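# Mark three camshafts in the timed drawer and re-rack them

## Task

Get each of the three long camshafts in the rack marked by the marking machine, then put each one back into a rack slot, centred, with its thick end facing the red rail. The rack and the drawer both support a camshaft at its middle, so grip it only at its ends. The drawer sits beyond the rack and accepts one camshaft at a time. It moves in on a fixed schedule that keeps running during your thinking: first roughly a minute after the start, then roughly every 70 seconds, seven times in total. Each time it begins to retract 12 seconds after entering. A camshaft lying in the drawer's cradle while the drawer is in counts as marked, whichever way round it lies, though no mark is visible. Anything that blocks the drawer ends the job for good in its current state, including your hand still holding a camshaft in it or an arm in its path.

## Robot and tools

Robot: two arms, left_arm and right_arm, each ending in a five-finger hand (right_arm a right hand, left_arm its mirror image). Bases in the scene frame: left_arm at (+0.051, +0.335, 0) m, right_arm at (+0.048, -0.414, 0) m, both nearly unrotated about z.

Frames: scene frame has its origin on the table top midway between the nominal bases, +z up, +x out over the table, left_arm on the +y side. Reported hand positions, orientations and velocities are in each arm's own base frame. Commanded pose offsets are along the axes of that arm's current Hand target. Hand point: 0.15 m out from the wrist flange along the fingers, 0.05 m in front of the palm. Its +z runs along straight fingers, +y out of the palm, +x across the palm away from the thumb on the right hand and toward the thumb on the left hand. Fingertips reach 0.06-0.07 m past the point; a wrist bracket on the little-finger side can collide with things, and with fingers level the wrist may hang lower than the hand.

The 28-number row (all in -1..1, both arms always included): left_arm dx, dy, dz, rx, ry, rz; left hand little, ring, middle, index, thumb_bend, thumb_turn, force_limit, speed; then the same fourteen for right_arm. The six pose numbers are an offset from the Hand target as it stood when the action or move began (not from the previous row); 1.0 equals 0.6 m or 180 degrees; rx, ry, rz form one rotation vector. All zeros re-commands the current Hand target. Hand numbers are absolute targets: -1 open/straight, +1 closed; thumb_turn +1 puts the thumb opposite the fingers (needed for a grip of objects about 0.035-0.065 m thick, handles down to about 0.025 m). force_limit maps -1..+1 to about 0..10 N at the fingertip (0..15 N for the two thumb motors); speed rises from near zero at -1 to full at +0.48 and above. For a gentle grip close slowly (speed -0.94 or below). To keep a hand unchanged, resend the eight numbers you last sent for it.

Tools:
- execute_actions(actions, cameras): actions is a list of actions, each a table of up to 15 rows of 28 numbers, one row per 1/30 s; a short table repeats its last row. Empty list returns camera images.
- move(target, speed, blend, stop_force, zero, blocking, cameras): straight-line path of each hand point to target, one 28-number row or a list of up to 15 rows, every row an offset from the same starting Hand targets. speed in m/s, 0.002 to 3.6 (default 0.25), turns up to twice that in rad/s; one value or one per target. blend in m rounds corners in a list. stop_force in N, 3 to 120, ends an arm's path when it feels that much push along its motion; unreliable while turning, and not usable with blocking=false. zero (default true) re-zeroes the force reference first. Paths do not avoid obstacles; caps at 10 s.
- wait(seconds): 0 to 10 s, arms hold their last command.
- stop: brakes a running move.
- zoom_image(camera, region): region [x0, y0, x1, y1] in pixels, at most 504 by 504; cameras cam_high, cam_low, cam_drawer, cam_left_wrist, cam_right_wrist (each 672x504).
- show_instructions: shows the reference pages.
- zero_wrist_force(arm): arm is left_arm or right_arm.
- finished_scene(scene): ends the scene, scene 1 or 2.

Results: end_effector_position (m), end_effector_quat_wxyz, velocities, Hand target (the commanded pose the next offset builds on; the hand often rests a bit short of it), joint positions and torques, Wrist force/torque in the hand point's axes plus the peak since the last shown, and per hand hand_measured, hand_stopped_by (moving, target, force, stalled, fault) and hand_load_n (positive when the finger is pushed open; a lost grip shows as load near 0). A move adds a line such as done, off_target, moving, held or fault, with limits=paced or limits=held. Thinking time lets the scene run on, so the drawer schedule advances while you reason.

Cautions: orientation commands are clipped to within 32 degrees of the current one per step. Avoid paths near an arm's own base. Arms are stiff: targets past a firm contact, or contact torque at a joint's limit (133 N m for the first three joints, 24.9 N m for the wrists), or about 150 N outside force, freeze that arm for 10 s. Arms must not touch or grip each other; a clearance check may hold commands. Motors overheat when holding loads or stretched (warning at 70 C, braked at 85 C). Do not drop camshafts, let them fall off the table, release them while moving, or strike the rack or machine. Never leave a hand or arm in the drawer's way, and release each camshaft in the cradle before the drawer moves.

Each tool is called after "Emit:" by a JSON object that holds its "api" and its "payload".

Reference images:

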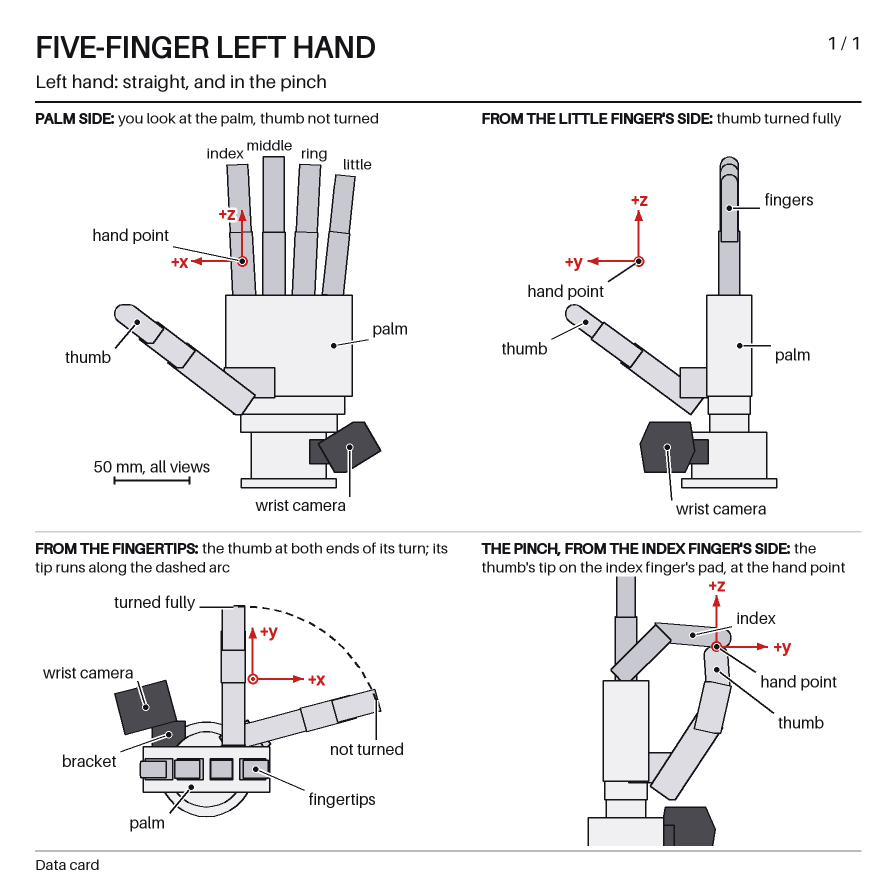

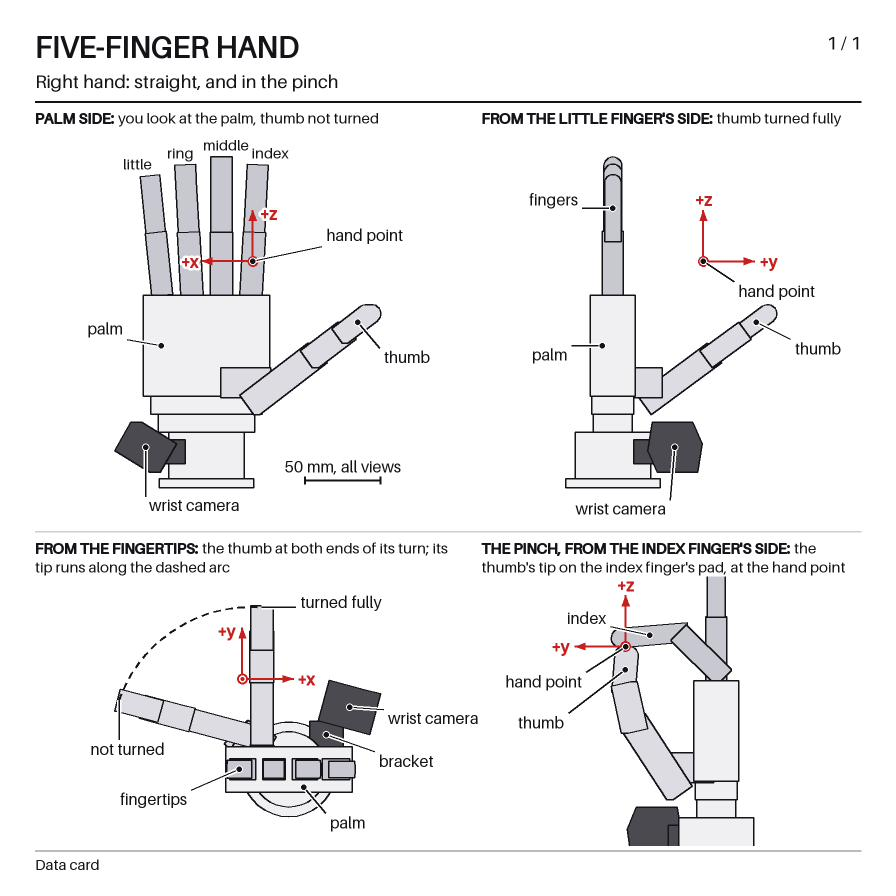

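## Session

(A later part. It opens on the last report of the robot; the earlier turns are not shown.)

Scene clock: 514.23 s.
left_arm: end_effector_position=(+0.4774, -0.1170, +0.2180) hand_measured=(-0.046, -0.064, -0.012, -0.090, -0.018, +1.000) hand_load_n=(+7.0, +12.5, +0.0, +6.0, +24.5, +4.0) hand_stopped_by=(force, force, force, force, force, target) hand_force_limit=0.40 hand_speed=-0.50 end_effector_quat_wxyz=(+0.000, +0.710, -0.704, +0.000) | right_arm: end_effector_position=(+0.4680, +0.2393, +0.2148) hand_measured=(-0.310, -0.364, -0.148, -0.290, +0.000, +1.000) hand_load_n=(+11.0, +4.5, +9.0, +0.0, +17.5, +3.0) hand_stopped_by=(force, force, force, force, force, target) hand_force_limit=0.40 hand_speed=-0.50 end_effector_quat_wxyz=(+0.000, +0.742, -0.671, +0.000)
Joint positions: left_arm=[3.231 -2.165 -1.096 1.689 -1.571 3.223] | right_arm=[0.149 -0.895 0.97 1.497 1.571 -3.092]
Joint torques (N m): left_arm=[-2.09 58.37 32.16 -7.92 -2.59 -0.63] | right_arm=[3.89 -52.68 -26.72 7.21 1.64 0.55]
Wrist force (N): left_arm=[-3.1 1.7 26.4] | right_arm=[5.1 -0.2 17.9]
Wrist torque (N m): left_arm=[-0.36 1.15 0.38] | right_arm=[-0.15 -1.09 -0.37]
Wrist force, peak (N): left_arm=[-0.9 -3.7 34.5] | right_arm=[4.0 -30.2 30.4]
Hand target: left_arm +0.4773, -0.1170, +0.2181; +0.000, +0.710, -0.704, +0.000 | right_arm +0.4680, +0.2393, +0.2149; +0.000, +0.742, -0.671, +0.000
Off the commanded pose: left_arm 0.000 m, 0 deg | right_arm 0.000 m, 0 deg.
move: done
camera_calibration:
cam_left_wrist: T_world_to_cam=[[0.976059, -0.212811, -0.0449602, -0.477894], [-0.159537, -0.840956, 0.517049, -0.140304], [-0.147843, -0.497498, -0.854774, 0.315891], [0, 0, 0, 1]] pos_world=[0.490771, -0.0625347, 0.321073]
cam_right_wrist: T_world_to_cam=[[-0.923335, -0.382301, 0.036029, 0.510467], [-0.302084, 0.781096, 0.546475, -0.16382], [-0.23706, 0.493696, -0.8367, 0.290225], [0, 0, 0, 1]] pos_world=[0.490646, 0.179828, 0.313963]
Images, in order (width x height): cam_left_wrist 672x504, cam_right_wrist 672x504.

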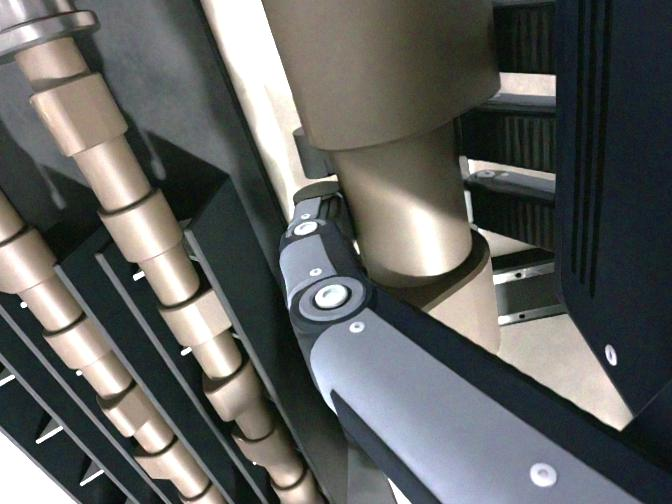

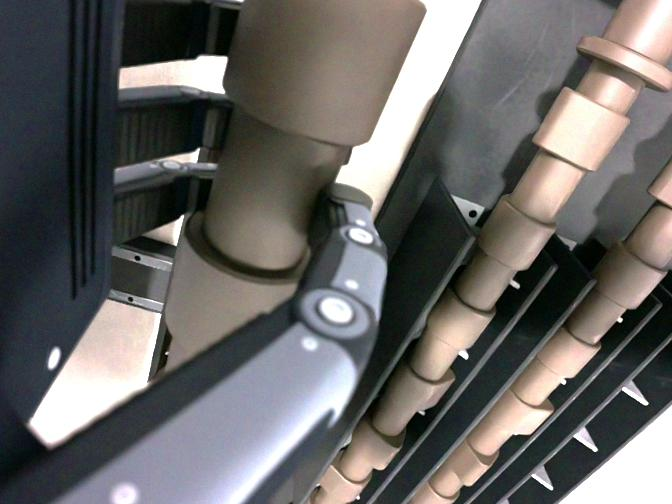

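Emit:
{"api": "move", "payload": {"target": [[0.0253,0.5558,0,0,0,0,0.7,0.7,0.7,0.7,0.42,1,0.4,-0.5,-0.0488,0.5537,0,0,0,0,0.7,0.7,0.7,0.7,0.42,1,0.4,-0.5],[0.0253,0.5558,0.125,0,0,0,0.7,0.7,0.7,0.7,0.42,1,0.4,-0.5,-0.0488,0.5537,0.125,0,0,0,0.7,0.7,0.7,0.7,0.42,1,0.4,-0.5]], "speed": 0.22, "blend": [0.02,0], "cameras": ["cam_high"]}}

Emit:
{"api": "zoom_image", "payload": {"camera": "cam_high", "region": [380, 140, 540, 260]}}

Emit:
{"api": "zoom_image", "payload": {"camera": "cam_high", "region": [380, 210, 540, 330]}}

Scene clock: 522.53 s.
left_arm: end_effector_position=(+0.1440, -0.1348, +0.1434) hand_measured=(-0.046, -0.064, -0.012, -0.090, -0.018, +1.000) hand_load_n=(+7.0, +12.5, +0.0, +6.0, +24.0, +5.0) hand_stopped_by=(force, force, force, force, force, target) hand_force_limit=0.40 hand_speed=-0.50 end_effector_quat_wxyz=(+0.000, +0.710, -0.704, +0.000) | right_arm: end_effector_position=(+0.1345, +0.2352, +0.1402) hand_measured=(-0.310, -0.364, -0.148, -0.290, +0.000, +1.000) hand_load_n=(+11.0, +4.5, +9.5, +0.5, +17.5, +5.0) hand_stopped_by=(force, force, force, force, force, target) hand_force_limit=0.40 hand_speed=-0.50 end_effector_quat_wxyz=(+0.000, +0.742, -0.671, +0.000)
Joint positions: left_arm=[3.294 -1.435 -2.212 2.076 -1.571 3.286] | right_arm=[0.337 -1.531 2.057 1.046 1.571 -2.904]
Joint torques (N m): left_arm=[-8 9.06 12.57 -2.48 -3.87 -1.25] | right_arm=[6.81 -12.95 -7.38 4.87 2.41 2.67]
Wrist force (N): left_arm=[8.7 1.2 25.6] | right_arm=[-7.8 -1.6 17.5]
Wrist torque (N m): left_arm=[-0.38 1.28 0.67] | right_arm=[-0.13 -1.19 -0.54]
Wrist force, peak (N): left_arm=[16.5 1.2 32.9] | right_arm=[-15.4 -2.1 22.5]
Hand target: left_arm +0.1440, -0.1348, +0.1433; +0.000, +0.710, -0.704, +0.000 | right_arm +0.1345, +0.2352, +0.1402; +0.000, +0.742, -0.671, +0.000
Off the commanded pose: left_arm 0.000 m, 0 deg | right_arm 0.000 m, 0 deg.
move: done
Images, in order (width x height): cam_high 672x504.

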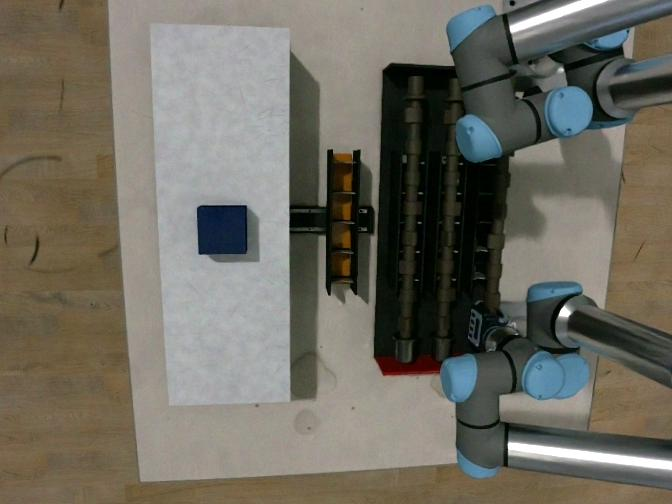

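Scaled by 3.150.

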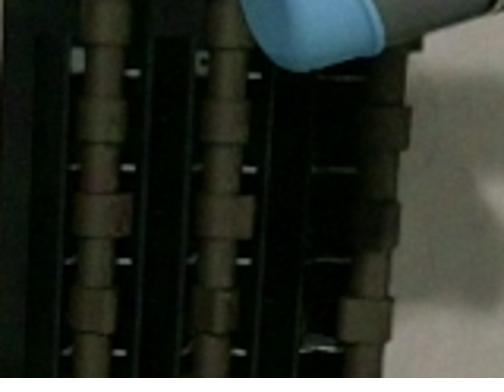

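Scaled by 3.150.

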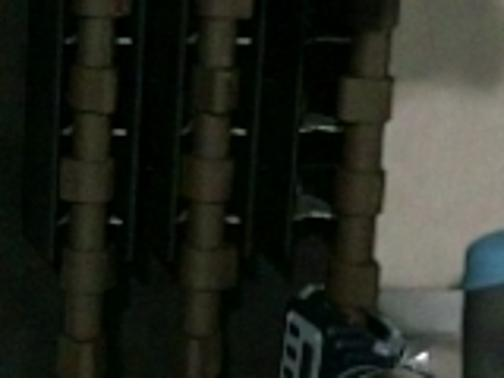

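Emit:
{"api": "move", "payload": {"target": [[0,-0.01,0.01,0,0,0,0.7,0.7,0.7,0.7,0.42,1,0.4,-0.5,0,-0.01,0.01,0,0,0,0.7,0.7,0.7,0.7,0.42,1,0.4,-0.5],[0,-0.01,0.083,0,0,0,0.7,0.7,0.7,0.7,0.42,1,0.4,-0.5,0,-0.01,0.081,0,0,0,0.7,0.7,0.7,0.7,0.42,1,0.4,-0.5]], "speed": 0.06, "stop_force": 14, "cameras": ["cam_high","cam_left_wrist"]}}

Emit:
{"api": "zoom_image", "payload": {"camera": "cam_high", "region": [380, 160, 540, 280]}}

Scene clock: 538.80 s.
left_arm: end_effector_position=(+0.1498, -0.1348, +0.0969) hand_measured=(-0.044, -0.064, -0.012, -0.090, -0.018, +1.000) hand_load_n=(+1.0, +5.5, +0.0, +2.0, +21.0, +3.5) hand_stopped_by=(force, force, force, force, force, target) hand_force_limit=0.40 hand_speed=-0.50 end_effector_quat_wxyz=(+0.000, +0.710, -0.704, +0.000) | right_arm: end_effector_position=(+0.1403, +0.2358, +0.0916) hand_measured=(-0.310, -0.364, -0.148, -0.290, +0.000, +1.000) hand_load_n=(+9.5, +1.5, +5.5, +0.0, +20.5, +4.0) hand_stopped_by=(force, force, force, force, force, target) hand_force_limit=0.40 hand_speed=-0.50 end_effector_quat_wxyz=(+0.000, +0.742, -0.671, +0.000)
Joint positions: left_arm=[3.289 -1.528 -2.272 2.229 -1.571 3.282] | right_arm=[0.332 -1.446 2.113 0.905 1.571 -2.91]
Joint torques (N m): left_arm=[11.26 9.67 9.34 -2.14 0.27 1.31] | right_arm=[-3.32 -28.12 -23.8 2.39 0.75 0.78]
Wrist force (N): left_arm=[-0.9 4.9 23.4] | right_arm=[2.5 11.4 7.8]
Wrist torque (N m): left_arm=[-0.18 0.73 0.30] | right_arm=[0.36 -0.95 0.04]
Wrist force, peak (N): left_arm=[0.7 28.2 -12.8] | right_arm=[-7.8 -1.4 18.4]
Hand target: left_arm +0.1498, -0.1348, +0.0969; +0.000, +0.710, -0.704, +0.000 (not the last commanded pose) | right_arm +0.1403, +0.2358, +0.0916; +0.000, +0.742, -0.671, +0.000
Off the commanded pose: left_arm 0.003 m, 0 deg | right_arm 0.000 m, 0 deg.
move: contact (left_arm, right_arm)
camera_calibration:
cam_left_wrist: T_world_to_cam=[[0.976015, -0.212955, -0.045211, -0.167401], [-0.159529, -0.840933, 0.51709, -0.14483], [-0.148136, -0.497476, -0.854736, 0.155197], [0, 0, 0, 1]] pos_world=[0.163271, -0.0802344, 0.199974]
Images, in order (width x height): cam_high 672x504, cam_left_wrist 672x504.

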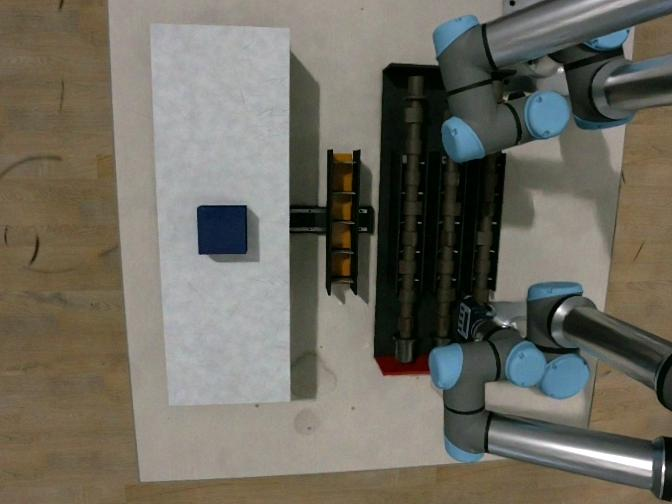

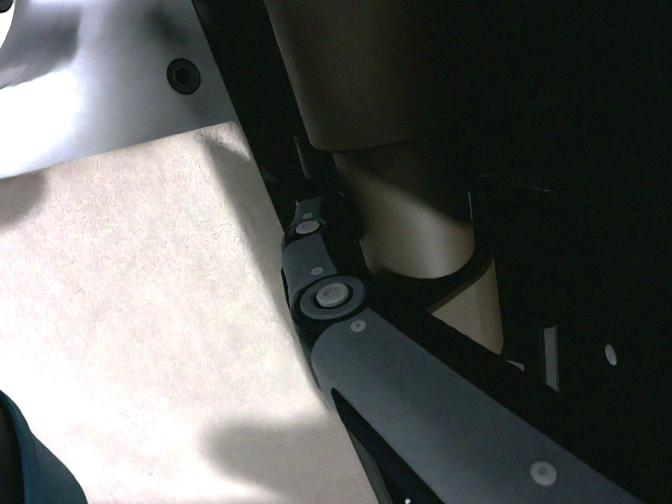

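Scaled by 3.150.

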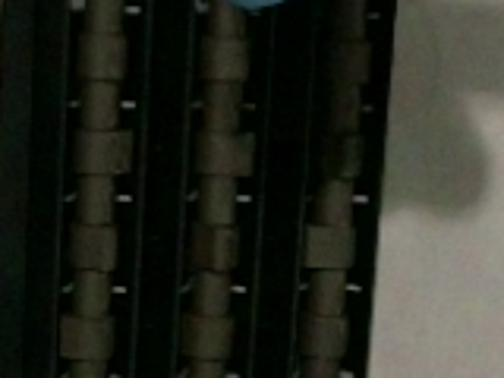

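Emit:
{"api": "move", "payload": {"target": [[0,0.003,0.003,0,0,0,0.7,0.7,0.7,0.7,0.42,1,0.4,-0.5,0,0.004,0,0,0,0,0.7,0.7,0.7,0.7,0.42,1,0.4,-0.5],[0,0.003,0.003,0,0,0,-1,-1,-1,-1,-0.4,1,0.4,-0.3,0,0.004,0,0,0,0,-1,-1,-1,-1,-0.4,1,0.4,-0.3],[0,0.003,-0.3,0,0,0,-1,-1,-1,-1,-0.4,1,0.4,-0.3,0,0.004,-0.3,0,0,0,-1,-1,-1,-1,-0.4,1,0.4,-0.3]], "speed": 0.2, "cameras": ["cam_high","cam_drawer","cam_left_wrist","cam_right_wrist"]}}

Emit:
{"api": "zoom_image", "payload": {"camera": "cam_high", "region": [370, 50, 530, 210]}}

Emit:
{"api": "zoom_image", "payload": {"camera": "cam_high", "region": [370, 220, 530, 380]}}

Scene clock: 546.93 s.
left_arm: end_effector_position=(+0.1482, -0.1348, +0.2768) hand_measured=(-1.000, -1.000, -1.000, -1.000, -0.400, +1.000) hand_load_n=(+0.0, +0.0, +0.0, +0.0, +0.0, +0.0) hand_stopped_by=(target, target, target, target, target, target) hand_force_limit=0.40 hand_speed=-0.30 end_effector_quat_wxyz=(+0.000, +0.710, -0.704, +0.000) | right_arm: end_effector_position=(+0.1381, +0.2356, +0.2715) hand_measured=(-1.000, -1.000, -1.000, -1.000, -0.400, +1.000) hand_load_n=(+0.0, +0.0, +0.0, +0.0, +0.0, +0.0) hand_stopped_by=(target, target, target, target, target, target) hand_force_limit=0.40 hand_speed=-0.30 end_effector_quat_wxyz=(+0.000, +0.742, -0.671, +0.000)
Joint positions: left_arm=[3.291 -1.336 -1.931 1.695 -1.571 3.283] | right_arm=[0.334 -1.636 1.803 1.405 1.571 -2.908]
Joint torques (N m): left_arm=[10.39 1.74 28.34 -4.94 1.97 1.04] | right_arm=[-7.13 -10.27 -23.78 4.15 2.15 -1.92]
Wrist force (N): left_arm=[0.1 1.5 0.2] | right_arm=[1.9 1.0 0.0]
Wrist torque (N m): left_arm=[0.21 0.00 -0.08] | right_arm=[0.14 -0.45 0.06]
Wrist force, peak (N): left_arm=[-0.8 5.0 24.0] | right_arm=[1.5 -14.6 0.9]
Hand target: left_arm +0.1481, -0.1348, +0.2769; +0.000, +0.710, -0.704, +0.000 | right_arm +0.1381, +0.2356, +0.2716; +0.000, +0.742, -0.671, +0.000
Off the commanded pose: left_arm 0.000 m, 0 deg | right_arm 0.000 m, 0 deg.
move: done
camera_calibration:
cam_left_wrist: T_world_to_cam=[[0.976012, -0.212994, -0.0450934, -0.157655], [-0.159643, -0.840988, 0.516966, -0.238064], [-0.148034, -0.497366, -0.854818, 0.308734], [0, 0, 0, 1]] pos_world=[0.161571, -0.0802347, 0.379873]
cam_right_wrist: T_world_to_cam=[[-0.923291, -0.382378, 0.0363454, 0.202291], [-0.301989, 0.781127, 0.546483, -0.291596], [-0.237353, 0.493587, -0.836681, 0.261347], [0, 0, 0, 1]] pos_world=[0.160746, 0.176128, 0.370664]
Images, in order (width x height): cam_high 672x504, cam_drawer 672x504, cam_left_wrist 672x504, cam_right_wrist 672x504.

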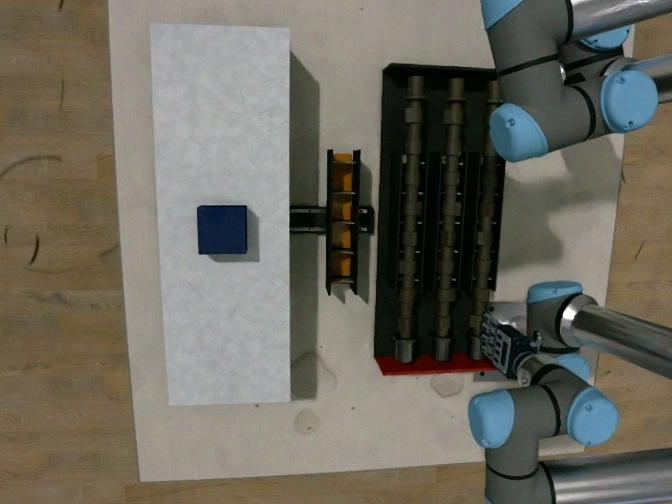

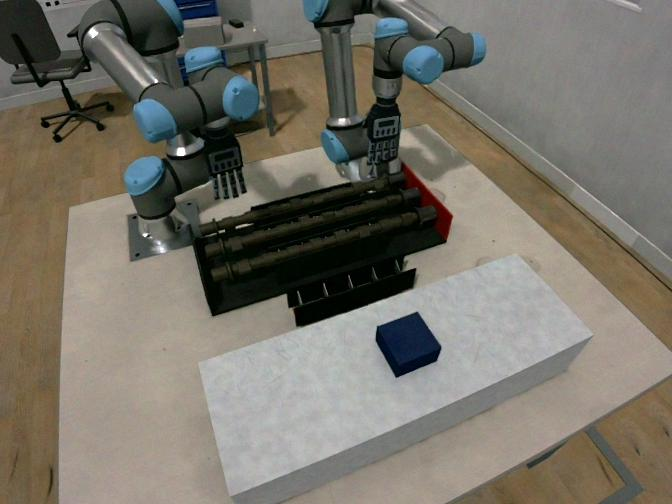

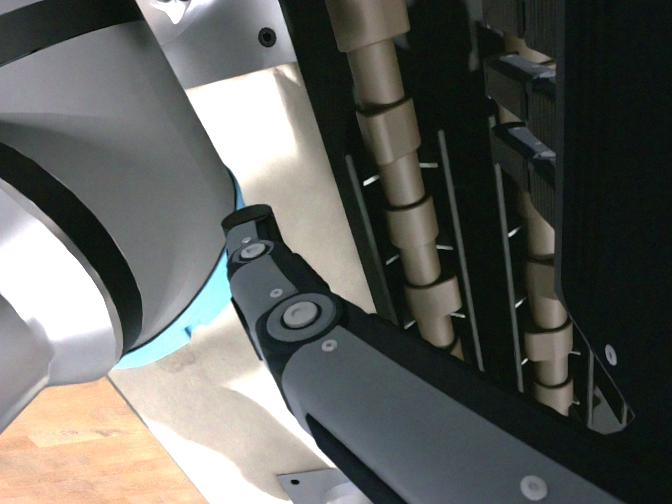

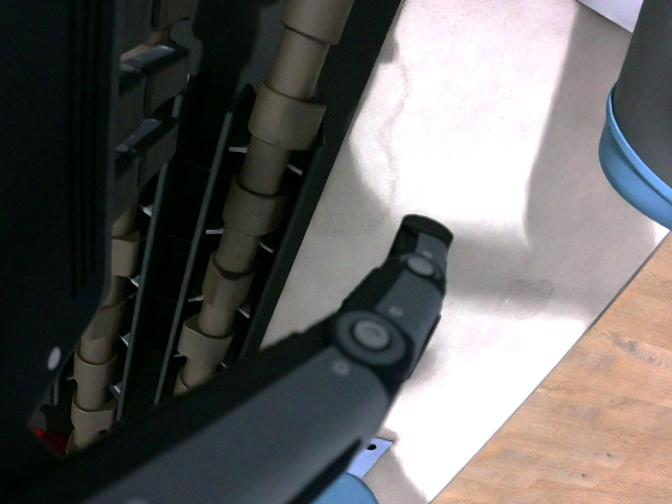

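Scaled by 3.150.

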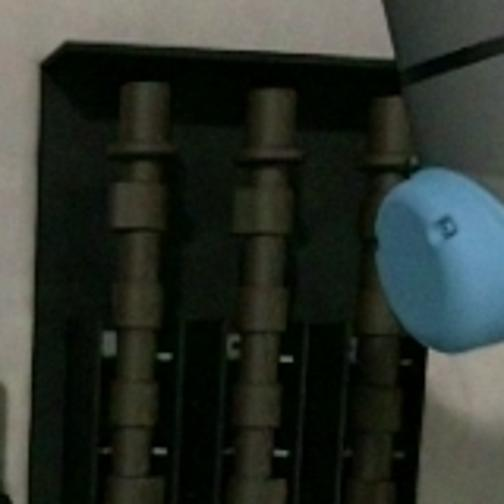

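Scaled by 3.150.

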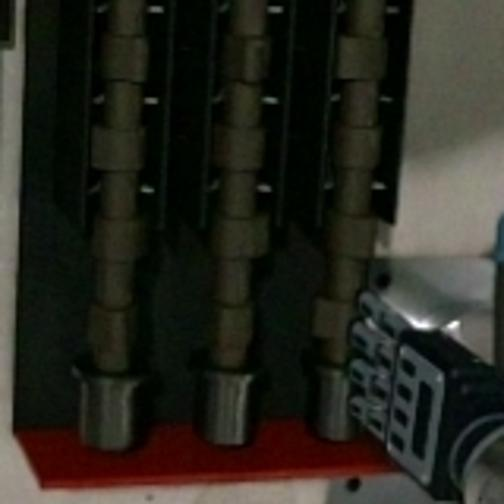

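Emit:
{"api": "finished_scene", "payload": {"scene": 1}}

The scene is finished: the task was done.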